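# Press the marked end of a rocker switch down

## Task

Push the marked end of the ivory rocker switch down until it stays down on its own, with the switch still lying flat on the table; at the end no part of either arm may be in contact with the switch, and any drink can, parts box or small stack bin must still be upright.

## Robot and tools

Robot: two arms, left_arm and right_arm, each with six joints and a two-finger gripper. Joint order, used in every command and every per-joint list in results: waist, shoulder, elbow, wrist pitch, wrist yaw, wrist roll. Stated ranges (rad): waist -2.618 to 3.054, shoulder 0.000 to 3.142, elbow 0.000 to 3.142, wrist pitch -1.571 to 1.571, wrist yaw -1.571 to 1.571, wrist roll -2.094 to 2.094; each true end may differ by up to 0.059 rad.

Frame: positions and orientations are in the scene frame. Its origin sits at table-top height, halfway between the two arms' nominal bases; +x points out over the table, +z up, and left_arm is on the +y side (image left/right does not follow arm names). Real bases are offset from nominal; a BASES line, if present, gives them. Printed hand poses can be a few cm off, more at long reach. end_effector_position (metres) is the point between the finger pads, roughly 1 cm short of the tips; fingers point along the gripper's +z and separate along its y axis. Orientation is end_effector_quat_wxyz.

Row format: every command row has 14 numbers, each in [-1, 1], always covering both arms: left_arm's six joint values then its opening, then right_arm's six joint values then its opening. Joint values are offsets, not poses: they are added to the Joint targets shown at the start of that action (or move), not to the previous row. Scale: 1.0 equals 2.224 rad for waist, shoulder and elbow, and 8.485 rad for the three wrist joints. Opening is absolute: +1 fully open, -1 closed. Sending 0 for a joint re-commands its current target; sending 0 as an opening closes halfway, so repeat the present opening to leave a gripper alone.

execute_actions(actions, cameras): actions is a list of actions; each action is a table of 1 to 15 rows, one row per control step of 1/30 s, the last row being held if fewer than 15 are given. Offsets inside one action all count from that action's starting targets, so repeating an offset in the next action moves further. An action asking any joint more than 0.059 rad beyond its range is rejected for both arms. An empty list just reports state and images. cameras chooses images: omitted, null or ["all"] gives all, [] gives none; names are cam_head_left and cam_head_right.

move(target, speed, blend, opening_speed, blocking, cameras): target is one 14-number row, or a list of up to 15 rows that are all offsets from the same current Joint targets. Joints are interpolated together, so the hand travels on a curve and does not avoid obstacles. speed is the top rate in rad/s of the joint with the longest way to go, 0.01 to 12.57, default 0.5 (one value or one per target). blend (rad) lets the path cut corners near intermediate targets. opening_speed (per second on the -1..+1 scale, at least 0.2) makes gripper changes gradual. blocking=false returns early while the move continues. The result adds a move: line: done, off_target (resting more than 0.035 rad from target), moving, held or fault, plus limits=held if steps were withheld. done does not prove contact or its absence.

wait(seconds 0 to 10) lets time pass holding commands. stop brakes a running move. zoom_image(camera, region=[x0,y0,x1,y1] pixels, origin top-left, at most 504 by 504) enlarges part of the latest image. finished_scene(scene) ends the current scene with its number; it cannot be reversed.

Results: Joint positions and Joint velocities give each arm's joints (rad, rad/s) then finger gap (m; 0.094 fully open); a velocity list may read "within noise". Joint targets are what the next offsets start from. Tool commands shows current gripper commands. grip_measured is the finger opening on the command scale, slightly off per gripper. Joint torques are total drive outputs with offsets and noise; joints 1 to 3 wrap sign beyond ±28 N m. Step readings list joint angles at some steps. "joint sent to its limit" means a joint was stopped at its real end; "joint command not followed" means the clearance check altered targets. MOTOR HOT appears from 75 °C; an OVER-TEMPERATURE FAULT at 90 °C folds that arm away for the rest of the scene.

Motion limits: each joint's target can only lead its measured angle by 0.339 rad (first three) or 2.2 rad (wrists) per step, and targets that would put the hand over 200 mm from where it is get scaled back, so big moves may need several actions. Very small turns may not start because of friction.

Cameras: cam_head_left and cam_head_right, both 896x504, looking down at the table from behind the arms (about 1.05 m up). Calibration (K, distortion, T_world_to_cam) is provided but may be off by a couple of degrees and some millimetres.

Cautions: press the switch end with a modest, slow push, not a strike; pressing far past contact pushes hard and heats motors. After it clicks, lift the gripper clear so it no longer touches the switch. To end a push, command targets back beyond the measured joint angles. Keep the arms from colliding or gripping each other, do not knock over the can, box or bin, and let nothing leave the table.

Each tool is called after "Request:" as name(argument=value, ...) on one line, values as JSON.

## Session

Request:
execute_actions(actions=[])

Scene clock: 0.00 s.
left_arm: end_effector_position=(+0.4286, +0.2967, +0.1025) grip_measured=+1.000 end_effector_quat_wxyz=(+0.594, -0.058, +0.801, +0.043) | right_arm: end_effector_position=(+0.4064, -0.2592, +0.1034) grip_measured=+1.000 end_effector_quat_wxyz=(+0.590, +0.008, +0.807, -0.016)
Joint positions: left_arm=[0.015 1.55 0.343 0.908 -0.141 -0.044 0.094] | right_arm=[-0.012 1.559 0.377 0.875 -0.004 -0.019 0.094]
Joint velocities: within noise
Joint torques (N m): no reading
Heat: left arm: 25 °C; right arm: 29 °C.
Joint targets: left_arm=[0.015 1.542 0.352 0.915 -0.142 -0.045] | right_arm=[-0.012 1.552 0.383 0.873 -0.004 -0.019]
Tool commands: left_gripper/opening=+1.0 right_gripper/opening=+1.0

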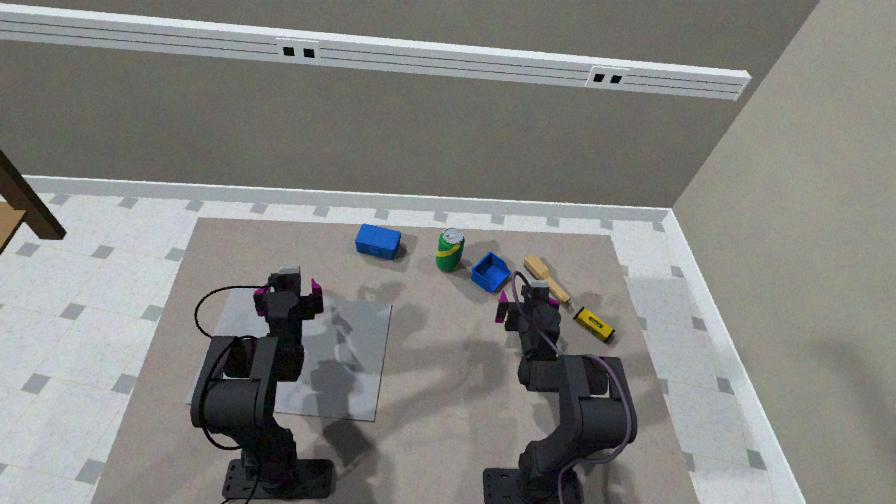

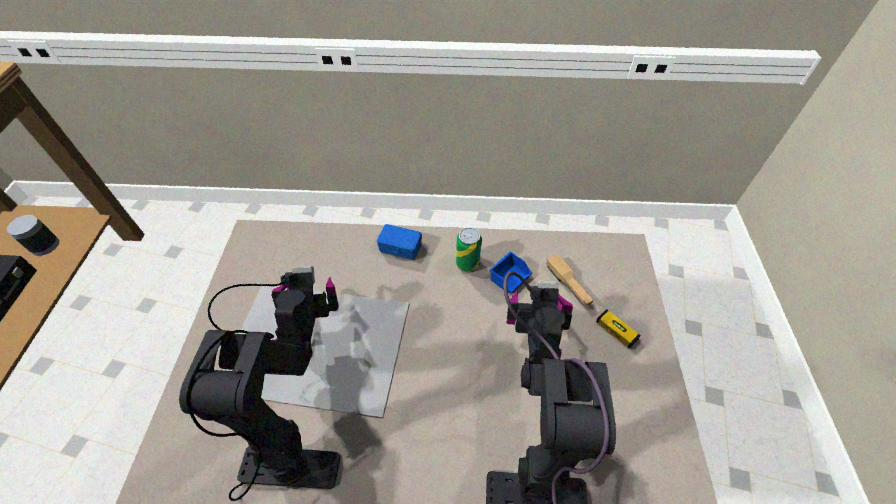

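Request:
zoom_image(camera="cam_head_left", region=[440, 200, 660, 360])

Request:
zoom_image(camera="cam_head_left", region=[180, 210, 420, 430])

Request:
zoom_image(camera="cam_head_right", region=[440, 210, 680, 370])

Request:
zoom_image(camera="cam_head_right", region=[180, 210, 440, 430])

Scaled by 2.291 from the camera's 896x504 image, which has a finer 1280x720 frame.

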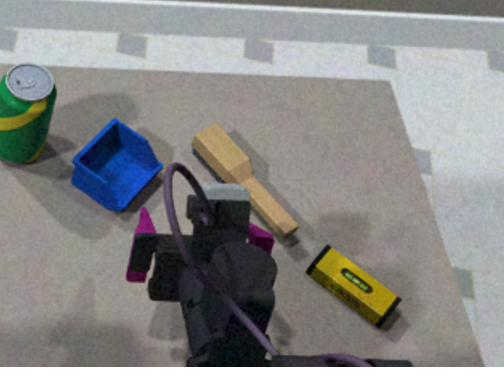

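Scaled by 2.100 from the camera's 896x504 image, which has a finer 1280x720 frame.

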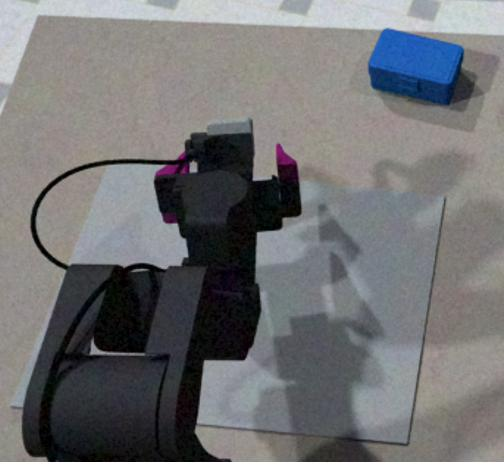

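Scaled by 2.100 from the camera's 896x504 image, which has a finer 1280x720 frame.

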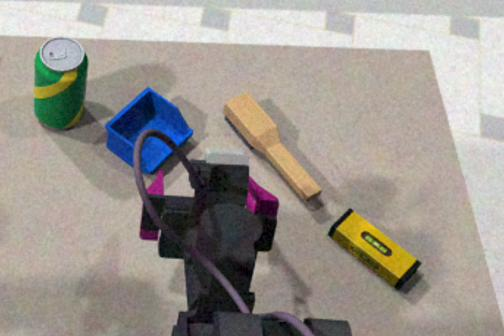

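Scaled by 1.938 from the camera's 896x504 image, which has a finer 1280x720 frame.

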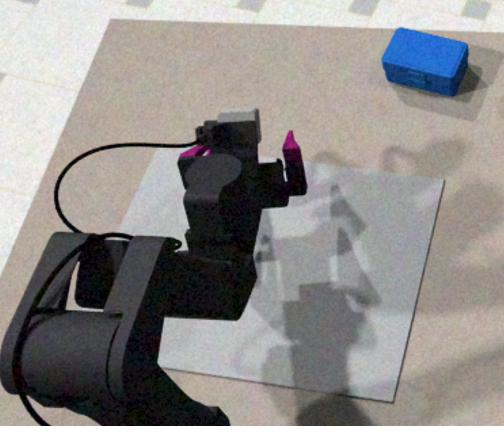

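Request:
zoom_image(camera="cam_head_right", region=[280, 300, 420, 420])

Request:
zoom_image(camera="cam_head_left", region=[270, 290, 410, 430])

Request:
zoom_image(camera="cam_head_left", region=[430, 330, 700, 504])

Scaled by 3.600 from the camera's 896x504 image, which has a finer 1280x720 frame.

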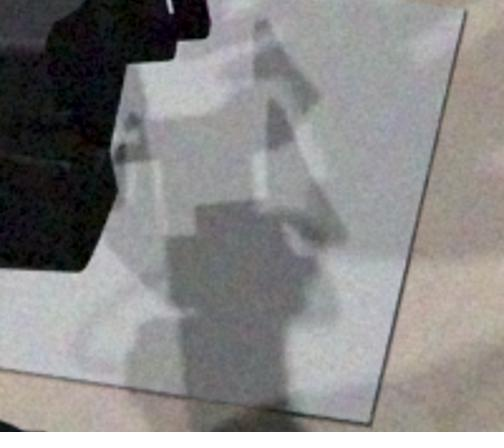

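Scaled by 3.600 from the camera's 896x504 image, which has a finer 1280x720 frame.

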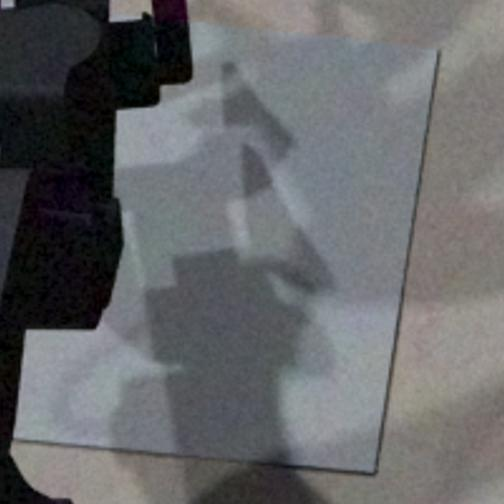

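Scaled by 1.867 from the camera's 896x504 image, which has a finer 1280x720 frame.

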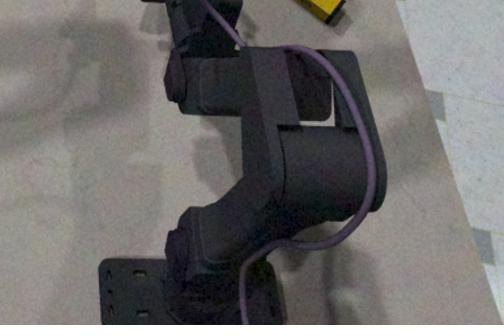

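Request:
move(target=[0.18, -0.27, 0, 0, 0, 0, -1.0, -0.18, -0.27, 0, 0, 0, 0, -1.0], speed=1.0, opening_speed=1.5)

Scene clock: 20.60 s.
left_arm: end_effector_position=(+0.3365, +0.4243, +0.3184) grip_measured=-0.995 end_effector_quat_wxyz=(+0.787, -0.182, +0.562, +0.180) | right_arm: end_effector_position=(+0.3172, -0.3889, +0.3199) grip_measured=-0.996 end_effector_quat_wxyz=(+0.780, +0.124, +0.587, -0.181)
Joint positions: left_arm=[0.409 0.95 0.343 0.916 -0.139 -0.044 0] | right_arm=[-0.408 0.958 0.377 0.866 -0.001 -0.019 0]
Joint velocities: within noise
Joint torques (N m): left_arm=[0.44 -1.98 8.68 1.97 0.03 -0.01] | right_arm=[-0.44 -1.48 8.13 1.99 -0.05 -0.02]
Heat: left arm: 29 °C; right arm: 33 °C.
Joint targets: left_arm=[0.415 0.941 0.352 0.915 -0.142 -0.045] | right_arm=[-0.413 0.952 0.383 0.874 -0.004 -0.019]
move: done

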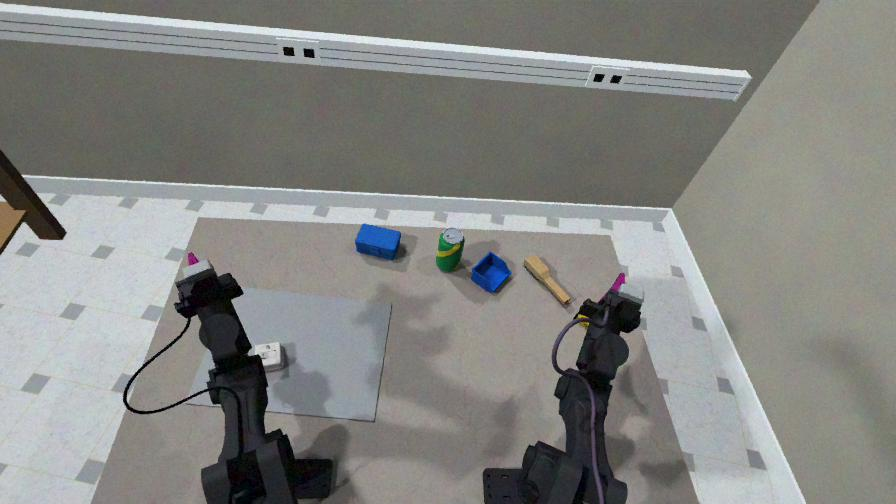

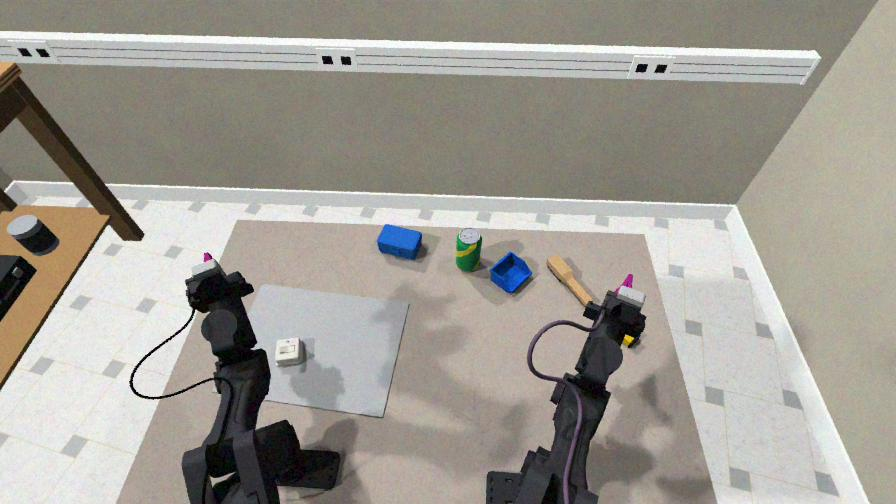

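Request:
zoom_image(camera="cam_head_right", region=[250, 315, 340, 385])

Request:
zoom_image(camera="cam_head_left", region=[225, 325, 315, 395])

Scaled by 5.600 from the camera's 896x504 image, which has a finer 1280x720 frame.

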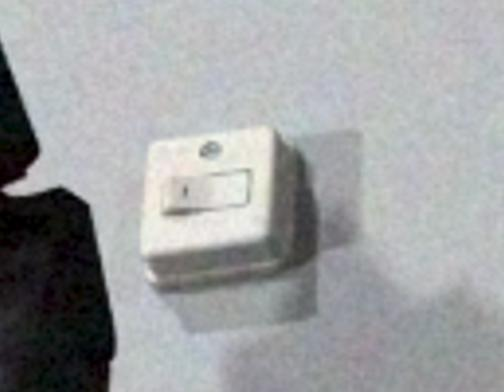

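Scaled by 5.600 from the camera's 896x504 image, which has a finer 1280x720 frame.

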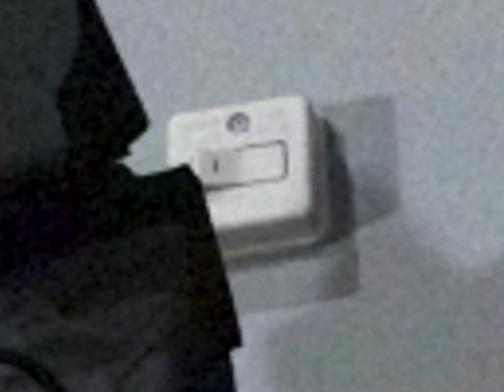

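Request:
move(target=[-0.0513, 0.2734, 0.4002, -0.2568, 0.0167, 0.0053, -1.0, 0, 0, 0, 0, 0, 0, -1.0], speed=1.2)

Scene clock: 42.03 s.
left_arm: end_effector_position=(+0.2837, +0.3490, +0.1140) grip_measured=-0.995 end_effector_quat_wxyz=(-0.003, -0.149, +0.989, +0.005) | right_arm: end_effector_position=(+0.3172, -0.3889, +0.3199) grip_measured=-0.996 end_effector_quat_wxyz=(+0.780, +0.124, +0.587, -0.181)
Joint positions: left_arm=[0.307 1.534 1.214 -1.255 -0.011 -0.011 0] | right_arm=[-0.408 0.958 0.377 0.866 -0.001 -0.019 0]
Joint velocities: within noise
Joint torques (N m): left_arm=[-0.64 -4.05 9.37 0.45 0.14 0.1] | right_arm=[-0.46 -1.5 8.13 1.99 -0.06 -0.02]
Heat: left arm: 30 °C; right arm: 34 °C.
Joint targets: left_arm=[0.301 1.549 1.242 -1.264 0.000 0.000] | right_arm=[-0.413 0.952 0.383 0.874 -0.004 -0.019]
move: done

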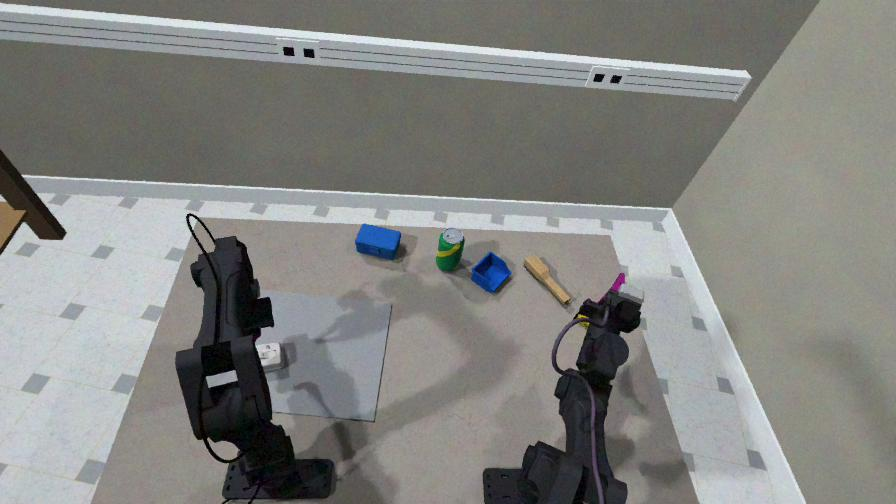

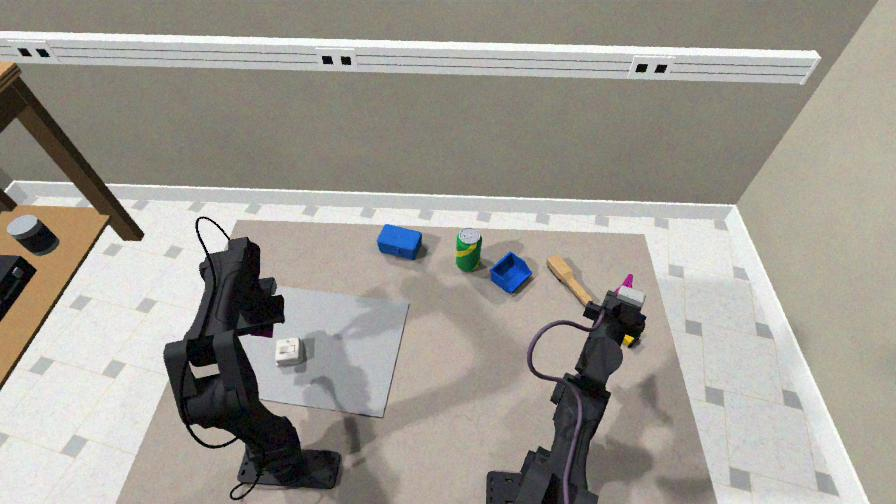

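Request:
zoom_image(camera="cam_head_right", region=[230, 290, 340, 380])

Request:
zoom_image(camera="cam_head_left", region=[210, 300, 320, 390])

Scaled by 4.582 from the camera's 896x504 image, which has a finer 1280x720 frame.

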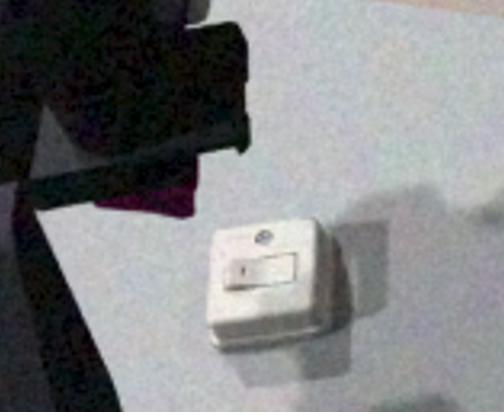

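Scaled by 4.582 from the camera's 896x504 image, which has a finer 1280x720 frame.

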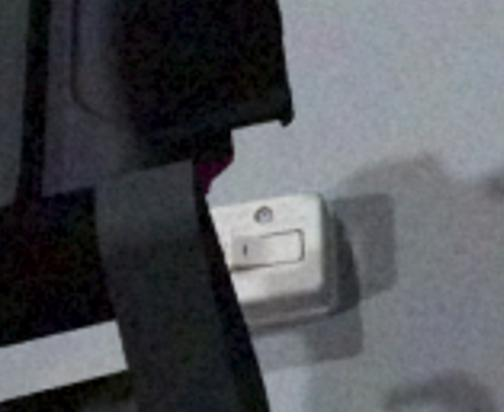

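Request:
zoom_image(camera="cam_head_right", region=[230, 300, 300, 350])

Scaled by 7.200 from the camera's 896x504 image, which has a finer 1280x720 frame.

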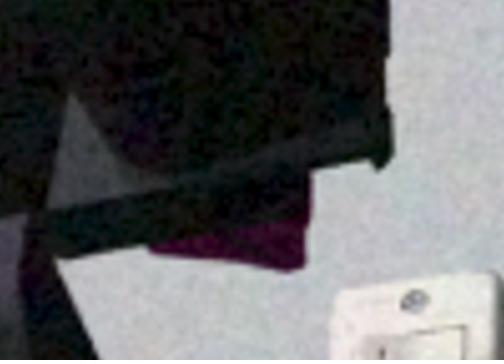

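Request:
zoom_image(camera="cam_head_left", region=[585, 260, 655, 310])

Request:
zoom_image(camera="cam_head_right", region=[590, 260, 660, 310])

Scaled by 7.200 from the camera's 896x504 image, which has a finer 1280x720 frame.

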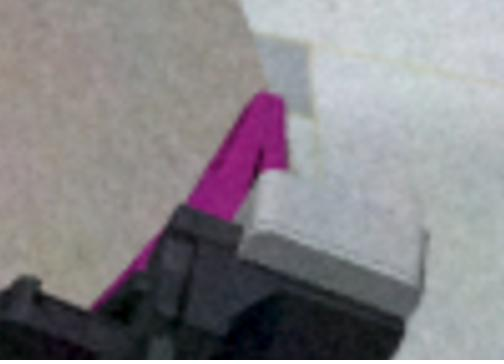

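Scaled by 7.200 from the camera's 896x504 image, which has a finer 1280x720 frame.

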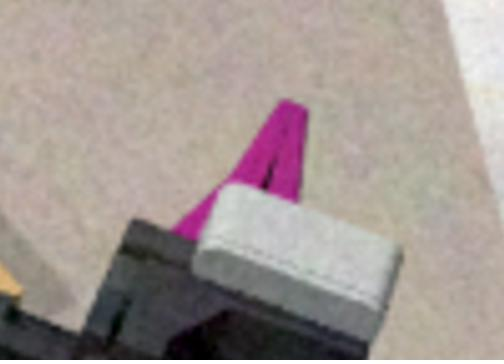

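Request:
move(target=[-0.0067, 0.0355, -0.0719, 0.0286, 0.0013, 0.0013, -1.0, 0, 0, 0, 0, 0, 0, -1.0], speed=0.4)

Request:
zoom_image(camera="cam_head_right", region=[240, 310, 330, 380])

Request:
zoom_image(camera="cam_head_left", region=[225, 310, 315, 380])

Scene clock: 69.37 s.
left_arm: end_effector_position=(+0.2987, +0.3472, +0.0618) grip_measured=-0.995 end_effector_quat_wxyz=(+0.002, -0.137, +0.991, +0.000) | right_arm: end_effector_position=(+0.3172, -0.3889, +0.3199) grip_measured=-0.996 end_effector_quat_wxyz=(+0.780, +0.124, +0.587, -0.181)
Joint positions: left_arm=[0.292 1.616 1.086 -1.037 0 0.001 0] | right_arm=[-0.408 0.958 0.377 0.866 -0.001 -0.019 0]
Joint velocities: within noise
Joint torques (N m): left_arm=[-0.69 -4.98 6.34 0.68 0.14 0.06] | right_arm=[-0.44 -1.48 8.13 1.99 -0.05 -0.02]
Heat: left arm: 29 °C; right arm: 35 °C.
Joint targets: left_arm=[0.286 1.628 1.082 -1.021 0.011 0.011] | right_arm=[-0.413 0.952 0.383 0.874 -0.004 -0.019]
move: done

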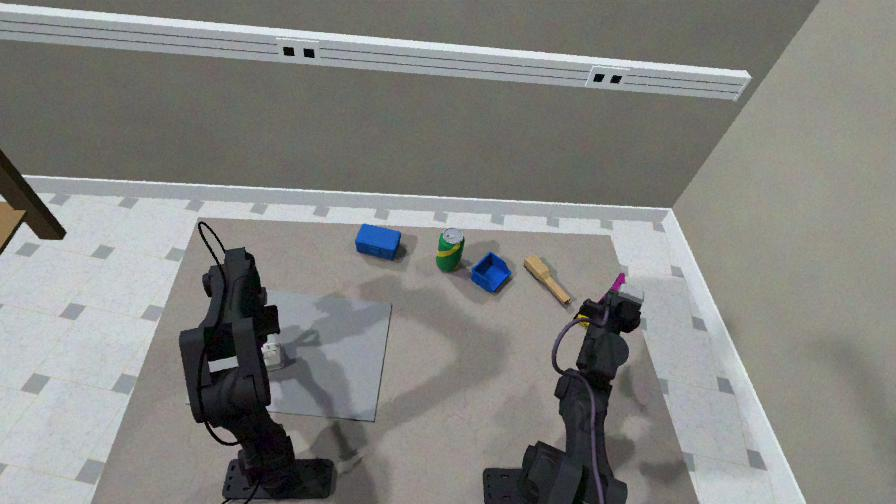

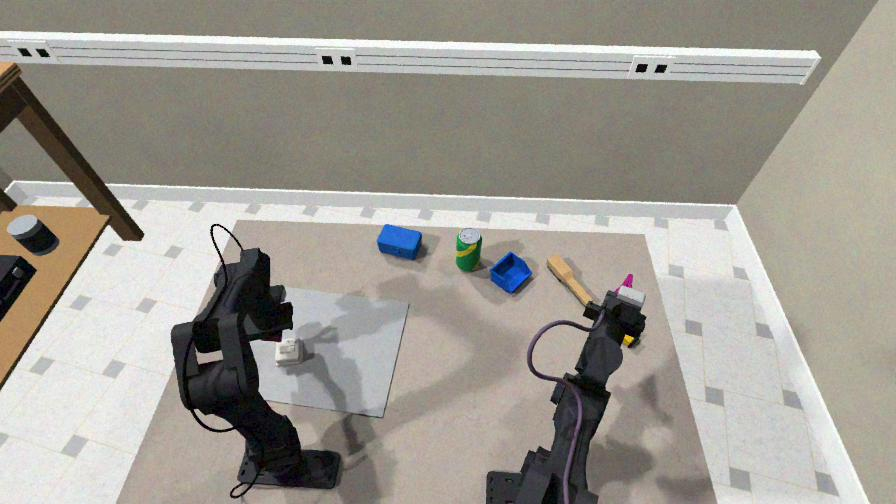

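Scaled by 5.600 from the camera's 896x504 image, which has a finer 1280x720 frame.

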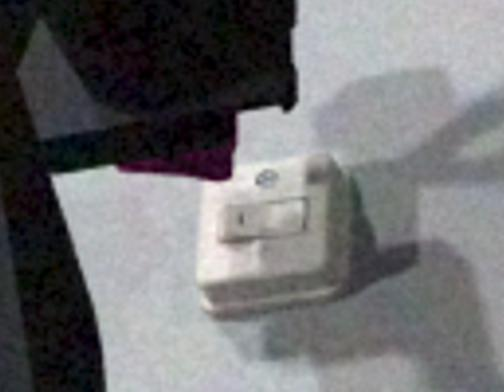

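Scaled by 5.600 from the camera's 896x504 image, which has a finer 1280x720 frame.

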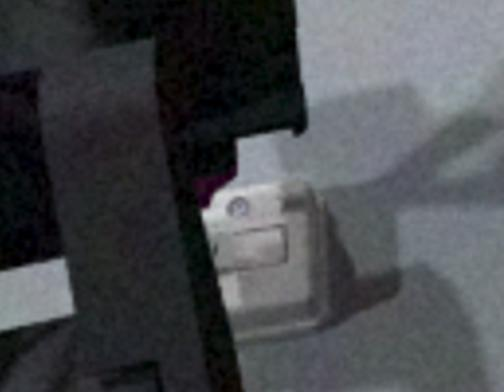

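Request:
move(target=[0.0034, 0.0029, -0.0291, 0.0084, 0, 0, -1.0, 0, 0, 0, 0, 0, 0, -1.0], speed=0.2)

Request:
zoom_image(camera="cam_head_right", region=[240, 310, 330, 380])

Request:
zoom_image(camera="cam_head_left", region=[225, 310, 315, 380])

Scene clock: 76.87 s.
left_arm: end_effector_position=(+0.2958, +0.3464, +0.0468) grip_measured=-0.995 end_effector_quat_wxyz=(+0.006, -0.137, +0.991, +0.001) | right_arm: end_effector_position=(+0.3172, -0.3889, +0.3199) grip_measured=-0.996 end_effector_quat_wxyz=(+0.780, +0.124, +0.587, -0.181)
Joint positions: left_arm=[0.292 1.616 1.023 -0.966 0 0.001 0] | right_arm=[-0.408 0.958 0.377 0.866 -0.001 -0.019 0]
Joint velocities: within noise
Joint torques (N m): left_arm=[0.03 -4.27 6.01 0.71 0.13 0.09] | right_arm=[-0.44 -1.5 8.14 1.99 -0.05 -0.03]
Heat: left arm: 28 °C; right arm: 36 °C.
Joint targets: left_arm=[0.293 1.635 1.017 -0.950 0.011 0.011] | right_arm=[-0.413 0.952 0.383 0.874 -0.004 -0.019]
move: done

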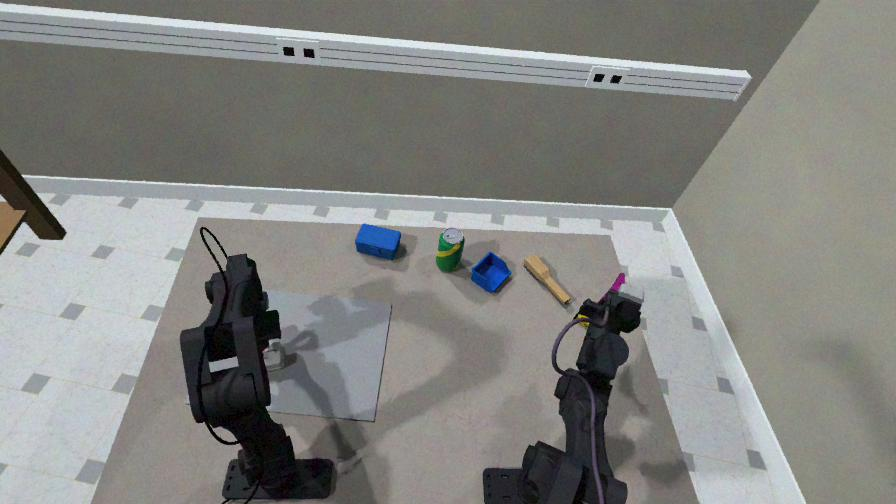

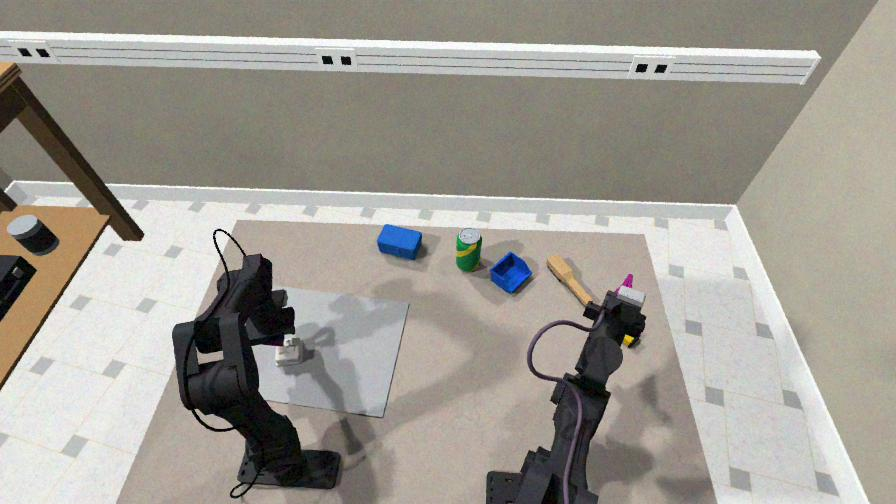

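Scaled by 5.600 from the camera's 896x504 image, which has a finer 1280x720 frame.

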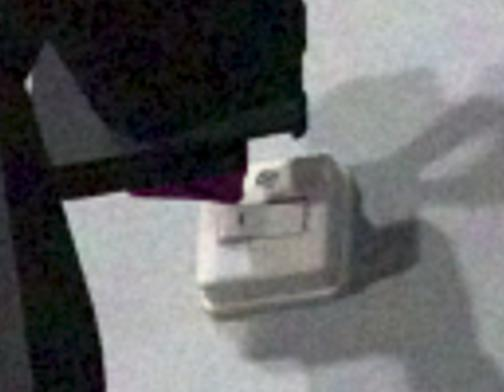

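Scaled by 5.600 from the camera's 896x504 image, which has a finer 1280x720 frame.

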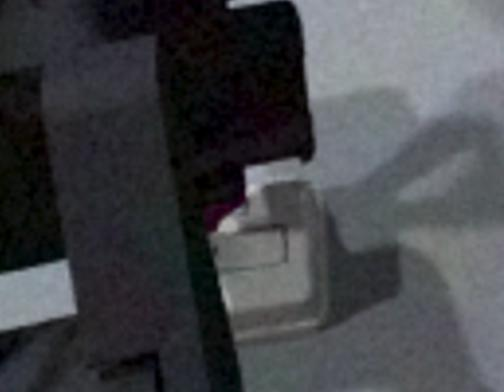

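Request:
move(target=[0.0045, 0.0049, -0.0099, 0.0039, 0, 0, -1.0, 0, 0, 0, 0, 0, 0, -1.0], speed=0.15)

Request:
zoom_image(camera="cam_head_right", region=[240, 310, 330, 380])

Request:
zoom_image(camera="cam_head_left", region=[225, 310, 315, 380])

Scene clock: 81.53 s.
left_arm: end_effector_position=(+0.2950, +0.3471, +0.0410) grip_measured=-0.995 end_effector_quat_wxyz=(+0.005, -0.138, +0.990, +0.000) | right_arm: end_effector_position=(+0.3172, -0.3889, +0.3199) grip_measured=-0.996 end_effector_quat_wxyz=(+0.780, +0.124, +0.587, -0.181)
Joint positions: left_arm=[0.296 1.625 1.008 -0.944 0 0.001 0] | right_arm=[-0.408 0.958 0.377 0.866 -0.001 -0.019 0]
Joint velocities: within noise
Joint torques (N m): left_arm=[0.7 -4.18 5.34 0.83 0.17 0.05] | right_arm=[-0.43 -1.5 8.13 1.99 -0.05 -0.03]
Heat: left arm: 28 °C; right arm: 36 °C.
Joint targets: left_arm=[0.303 1.645 0.995 -0.917 0.011 0.011] | right_arm=[-0.413 0.952 0.383 0.874 -0.004 -0.019]
move: done

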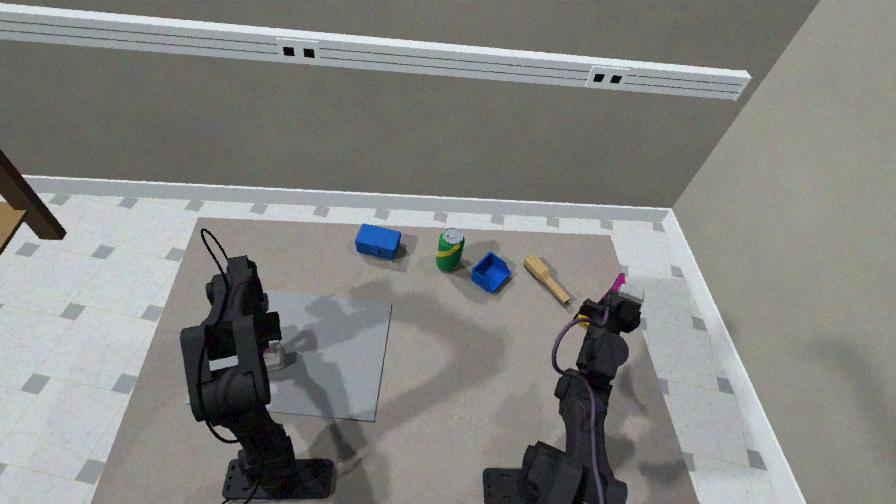

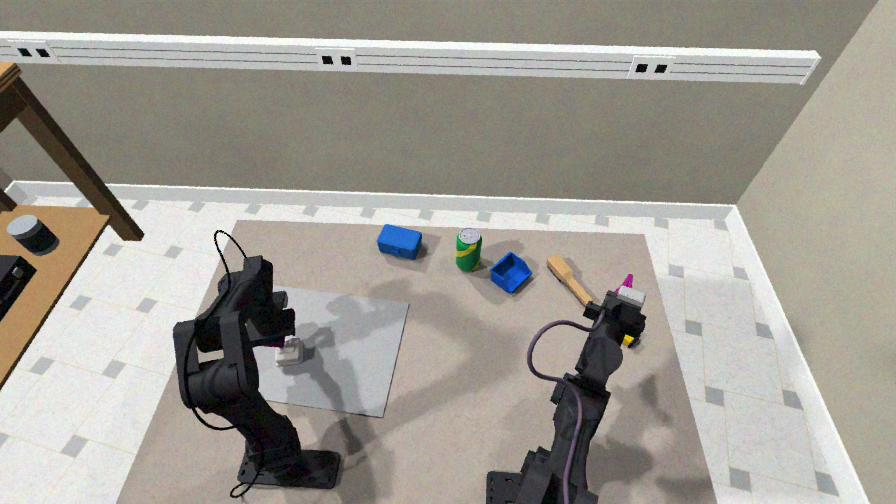

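Scaled by 5.600 from the camera's 896x504 image, which has a finer 1280x720 frame.

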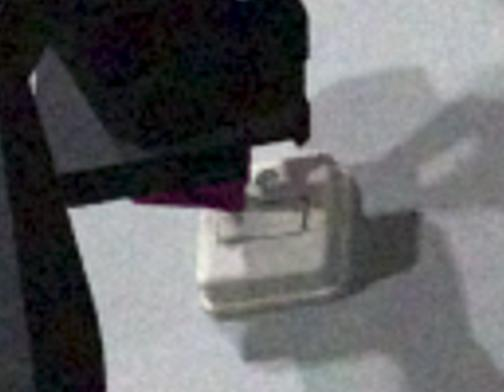

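Scaled by 5.600 from the camera's 896x504 image, which has a finer 1280x720 frame.

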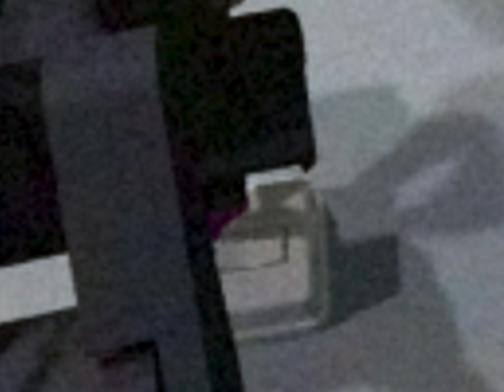

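Request:
move(target=[0, 0.0037, -0.0074, 0.0029, 0, 0, -1.0, 0, 0, 0, 0, 0, 0, -1.0], speed=0.15)

Request:
zoom_image(camera="cam_head_right", region=[255, 325, 325, 375])

Scene clock: 84.40 s.
left_arm: end_effector_position=(+0.2951, +0.3477, +0.0369) grip_measured=-0.995 end_effector_quat_wxyz=(+0.006, -0.139, +0.990, +0.001) | right_arm: end_effector_position=(+0.3172, -0.3889, +0.3199) grip_measured=-0.996 end_effector_quat_wxyz=(+0.780, +0.124, +0.587, -0.181)
Joint positions: left_arm=[0.298 1.63 0.996 -0.925 0 0.001 0] | right_arm=[-0.408 0.958 0.377 0.866 -0.001 -0.019 0]
Joint velocities: within noise
Joint torques (N m): left_arm=[0.44 -3.92 4.86 0.87 0.15 0.08] | right_arm=[-0.43 -1.48 8.14 1.99 -0.05 -0.03]
Heat: left arm: 28 °C; right arm: 36 °C.
Joint targets: left_arm=[0.303 1.654 0.979 -0.892 0.011 0.011] | right_arm=[-0.413 0.952 0.383 0.874 -0.004 -0.019]
move: done

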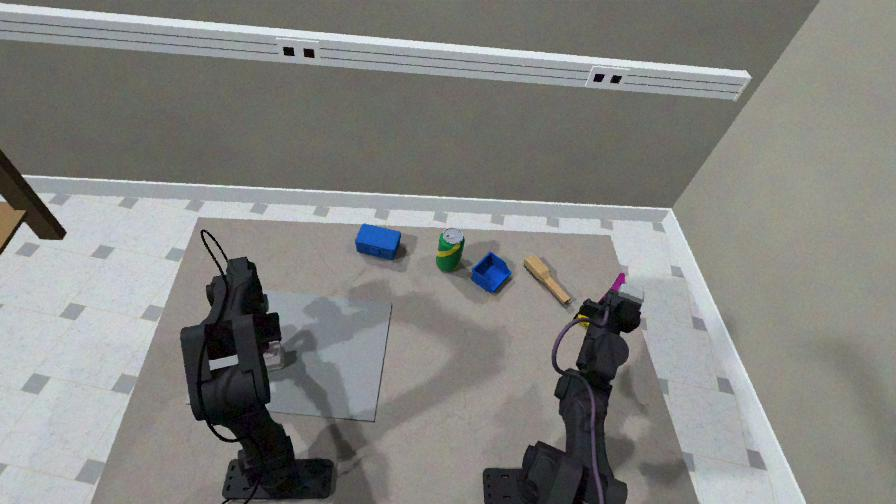

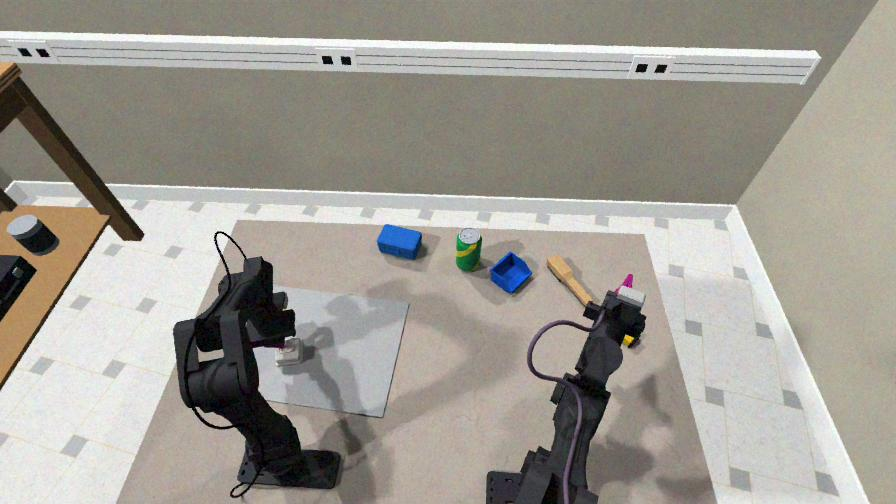

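Scaled by 7.200 from the camera's 896x504 image, which has a finer 1280x720 frame.

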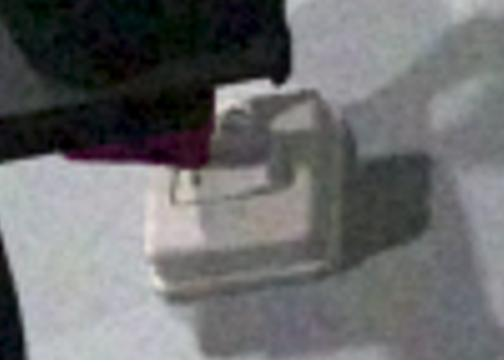

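Request:
move(target=[0, 0.0037, -0.0074, 0.0029, 0, 0, -1.0, 0, 0, 0, 0, 0, 0, -1.0], speed=0.15)

Request:
zoom_image(camera="cam_head_right", region=[255, 325, 325, 375])

Scene clock: 86.80 s.
left_arm: end_effector_position=(+0.2950, +0.3476, +0.0362) grip_measured=-0.995 end_effector_quat_wxyz=(+0.006, -0.139, +0.990, +0.001) | right_arm: end_effector_position=(+0.3172, -0.3889, +0.3199) grip_measured=-0.996 end_effector_quat_wxyz=(+0.780, +0.124, +0.587, -0.181)
Joint positions: left_arm=[0.298 1.63 0.993 -0.922 0 0.001 0] | right_arm=[-0.408 0.958 0.377 0.866 -0.001 -0.019 0]
Joint velocities: within noise
Joint torques (N m): left_arm=[0.46 -3.3 3.43 1.11 0.15 0.07] | right_arm=[-0.44 -1.5 8.13 1.99 -0.05 -0.02]
Heat: left arm: 27 °C; right arm: 36 °C.
Joint targets: left_arm=[0.303 1.662 0.962 -0.868 0.011 0.011] | right_arm=[-0.413 0.952 0.383 0.874 -0.004 -0.019]
move: off_target (left_arm); left_arm: the wrist pitch is farthest, 0.055 rad from its target

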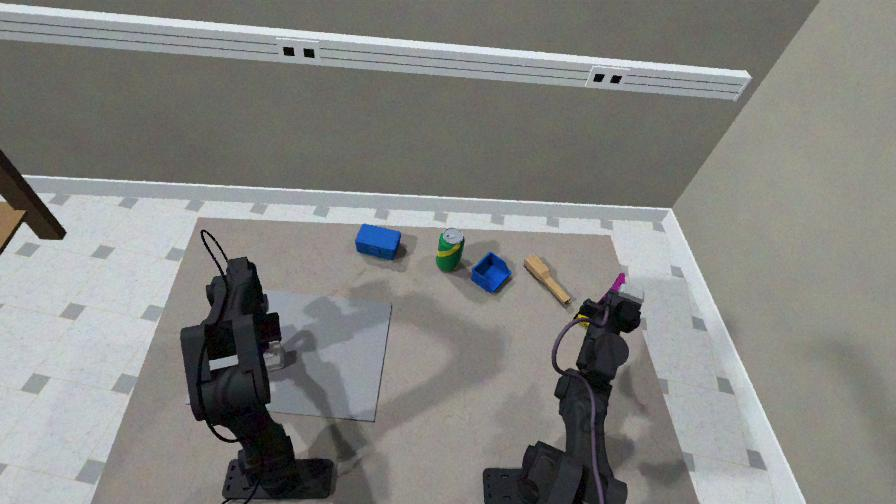

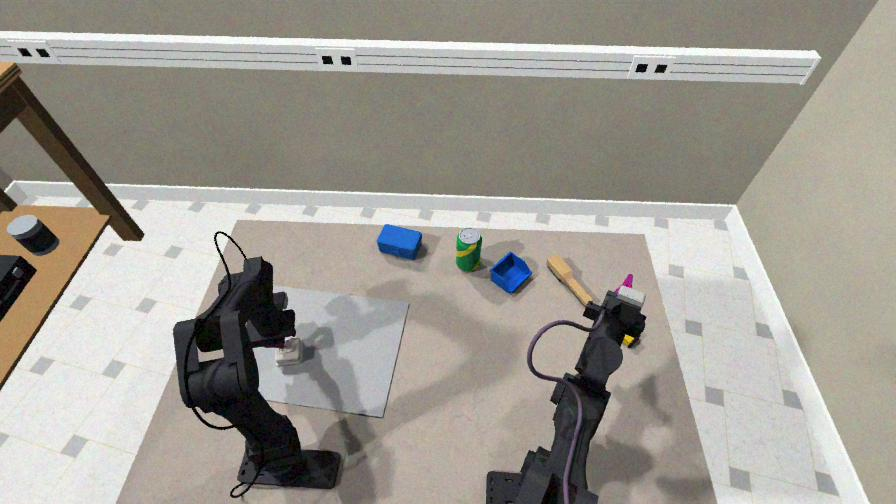

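Scaled by 7.200 from the camera's 896x504 image, which has a finer 1280x720 frame.

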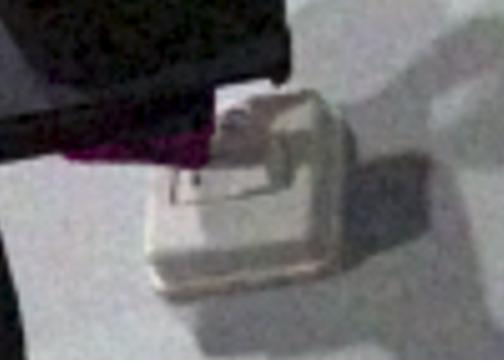

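Request:
move(target=[0, -0.0305, 0.0619, -0.0242, 0, 0, -1.0, 0, 0, 0, 0, 0, 0, -1.0], speed=0.3)

Request:
zoom_image(camera="cam_head_right", region=[245, 310, 325, 375])

Request:
zoom_image(camera="cam_head_left", region=[235, 320, 315, 385])

Scene clock: 94.30 s.
left_arm: end_effector_position=(+0.2880, +0.3456, +0.0562) grip_measured=-0.995 end_effector_quat_wxyz=(-0.023, -0.139, +0.990, -0.003) | right_arm: end_effector_position=(+0.3172, -0.3889, +0.3199) grip_measured=-0.996 end_effector_quat_wxyz=(+0.780, +0.124, +0.587, -0.181)
Joint positions: left_arm=[0.298 1.63 1.076 -1.064 0 0.001 0] | right_arm=[-0.408 0.958 0.377 0.866 -0.001 -0.019 0]
Joint velocities: within noise
Joint torques (N m): left_arm=[0.39 -8.94 8.72 0.36 0.17 0.09] | right_arm=[-0.44 -1.48 8.14 1.99 -0.05 -0.02]
Heat: left arm: 27 °C; right arm: 36 °C.
Joint targets: left_arm=[0.303 1.594 1.100 -1.073 0.011 0.011] | right_arm=[-0.413 0.952 0.383 0.874 -0.004 -0.019]
move: off_target (left_arm); left_arm: the shoulder is farthest, 0.036 rad from its target

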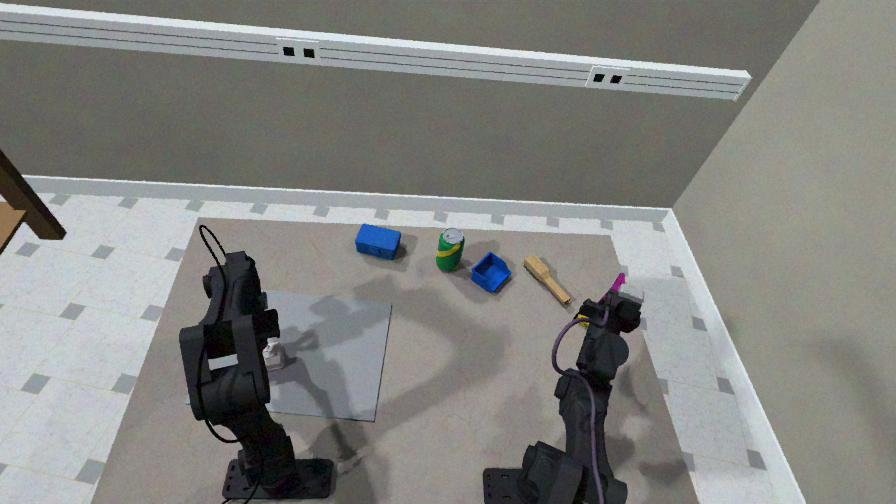

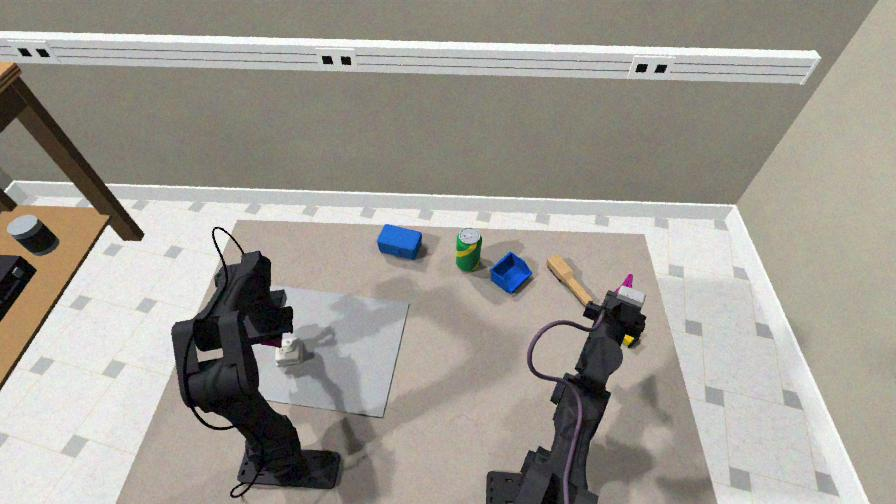

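Scaled by 6.300 from the camera's 896x504 image, which has a finer 1280x720 frame.

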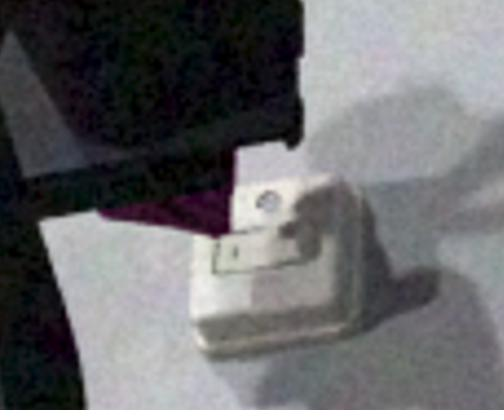

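Scaled by 6.300 from the camera's 896x504 image, which has a finer 1280x720 frame.

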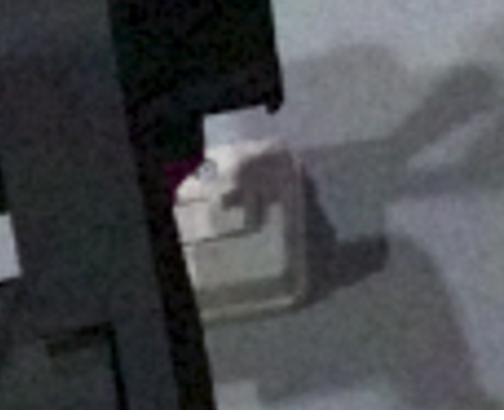

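Request:
move(target=[[0, -0.0647, 0.09, 0, 0, 0, -1.0, 0, 0, 0, 0, 0, 0, -1.0], [0.135, -0.222, -0.135, 0.091, 0, 0, -1.0, 0, 0, 0, 0, 0, 0, -1.0]], speed=0.8, blend=0.05)

Request:
zoom_image(camera="cam_head_right", region=[250, 315, 340, 385])

Request:
zoom_image(camera="cam_head_left", region=[225, 325, 315, 395])

Scene clock: 99.63 s.
left_arm: end_effector_position=(+0.3332, +0.4680, +0.1886) grip_measured=-0.995 end_effector_quat_wxyz=(+0.430, -0.255, +0.857, +0.127) | right_arm: end_effector_position=(+0.3172, -0.3889, +0.3199) grip_measured=-0.996 end_effector_quat_wxyz=(+0.780, +0.124, +0.587, -0.181)
Joint positions: left_arm=[0.598 1.126 0.807 -0.322 0.003 0.001 0] | right_arm=[-0.408 0.958 0.377 0.866 -0.001 -0.019 0]
Joint velocities: within noise
Joint torques (N m): left_arm=[0.39 -5.11 7.5 2.19 0.11 0.09] | right_arm=[-0.44 -1.5 8.14 1.99 -0.05 -0.02]
Heat: left arm: 27 °C; right arm: 36 °C.
Joint targets: left_arm=[0.604 1.100 0.800 -0.301 0.011 0.011] | right_arm=[-0.413 0.952 0.383 0.874 -0.004 -0.019]
move: done

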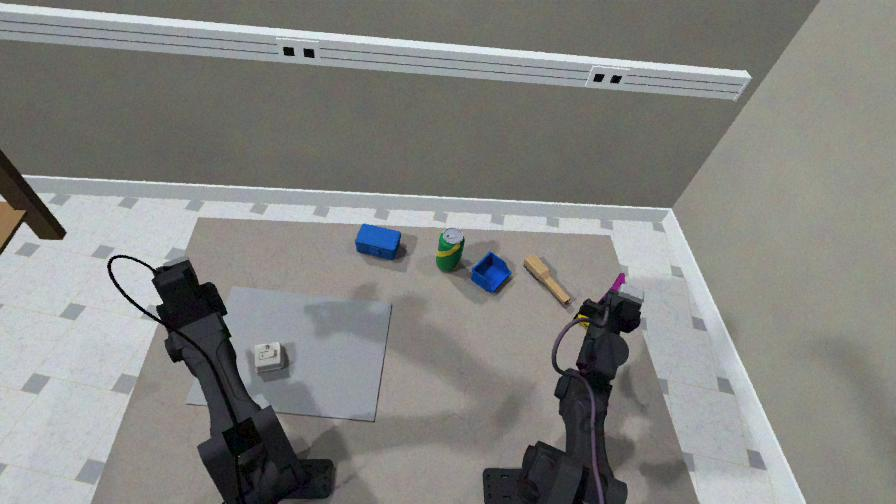

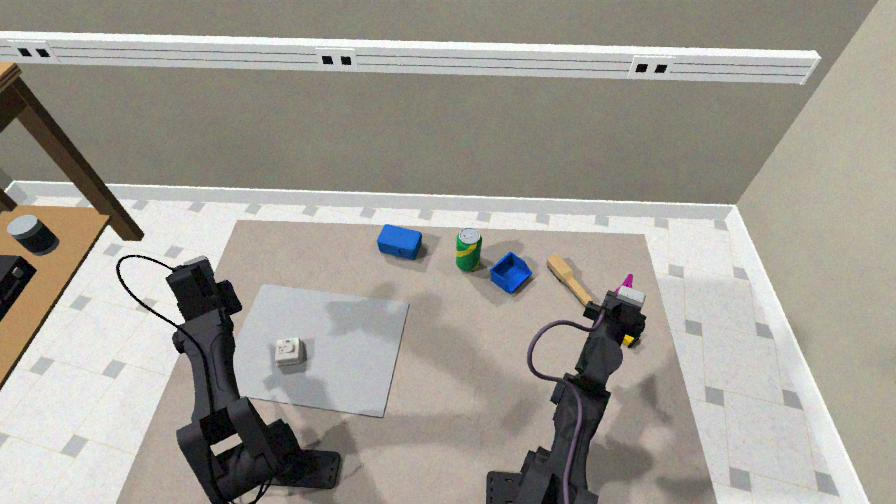

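Scaled by 5.600 from the camera's 896x504 image, which has a finer 1280x720 frame.

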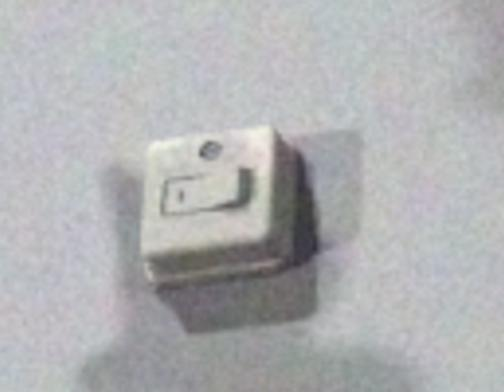

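Scaled by 5.600 from the camera's 896x504 image, which has a finer 1280x720 frame.

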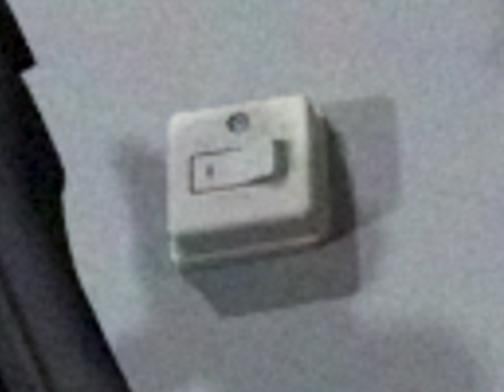

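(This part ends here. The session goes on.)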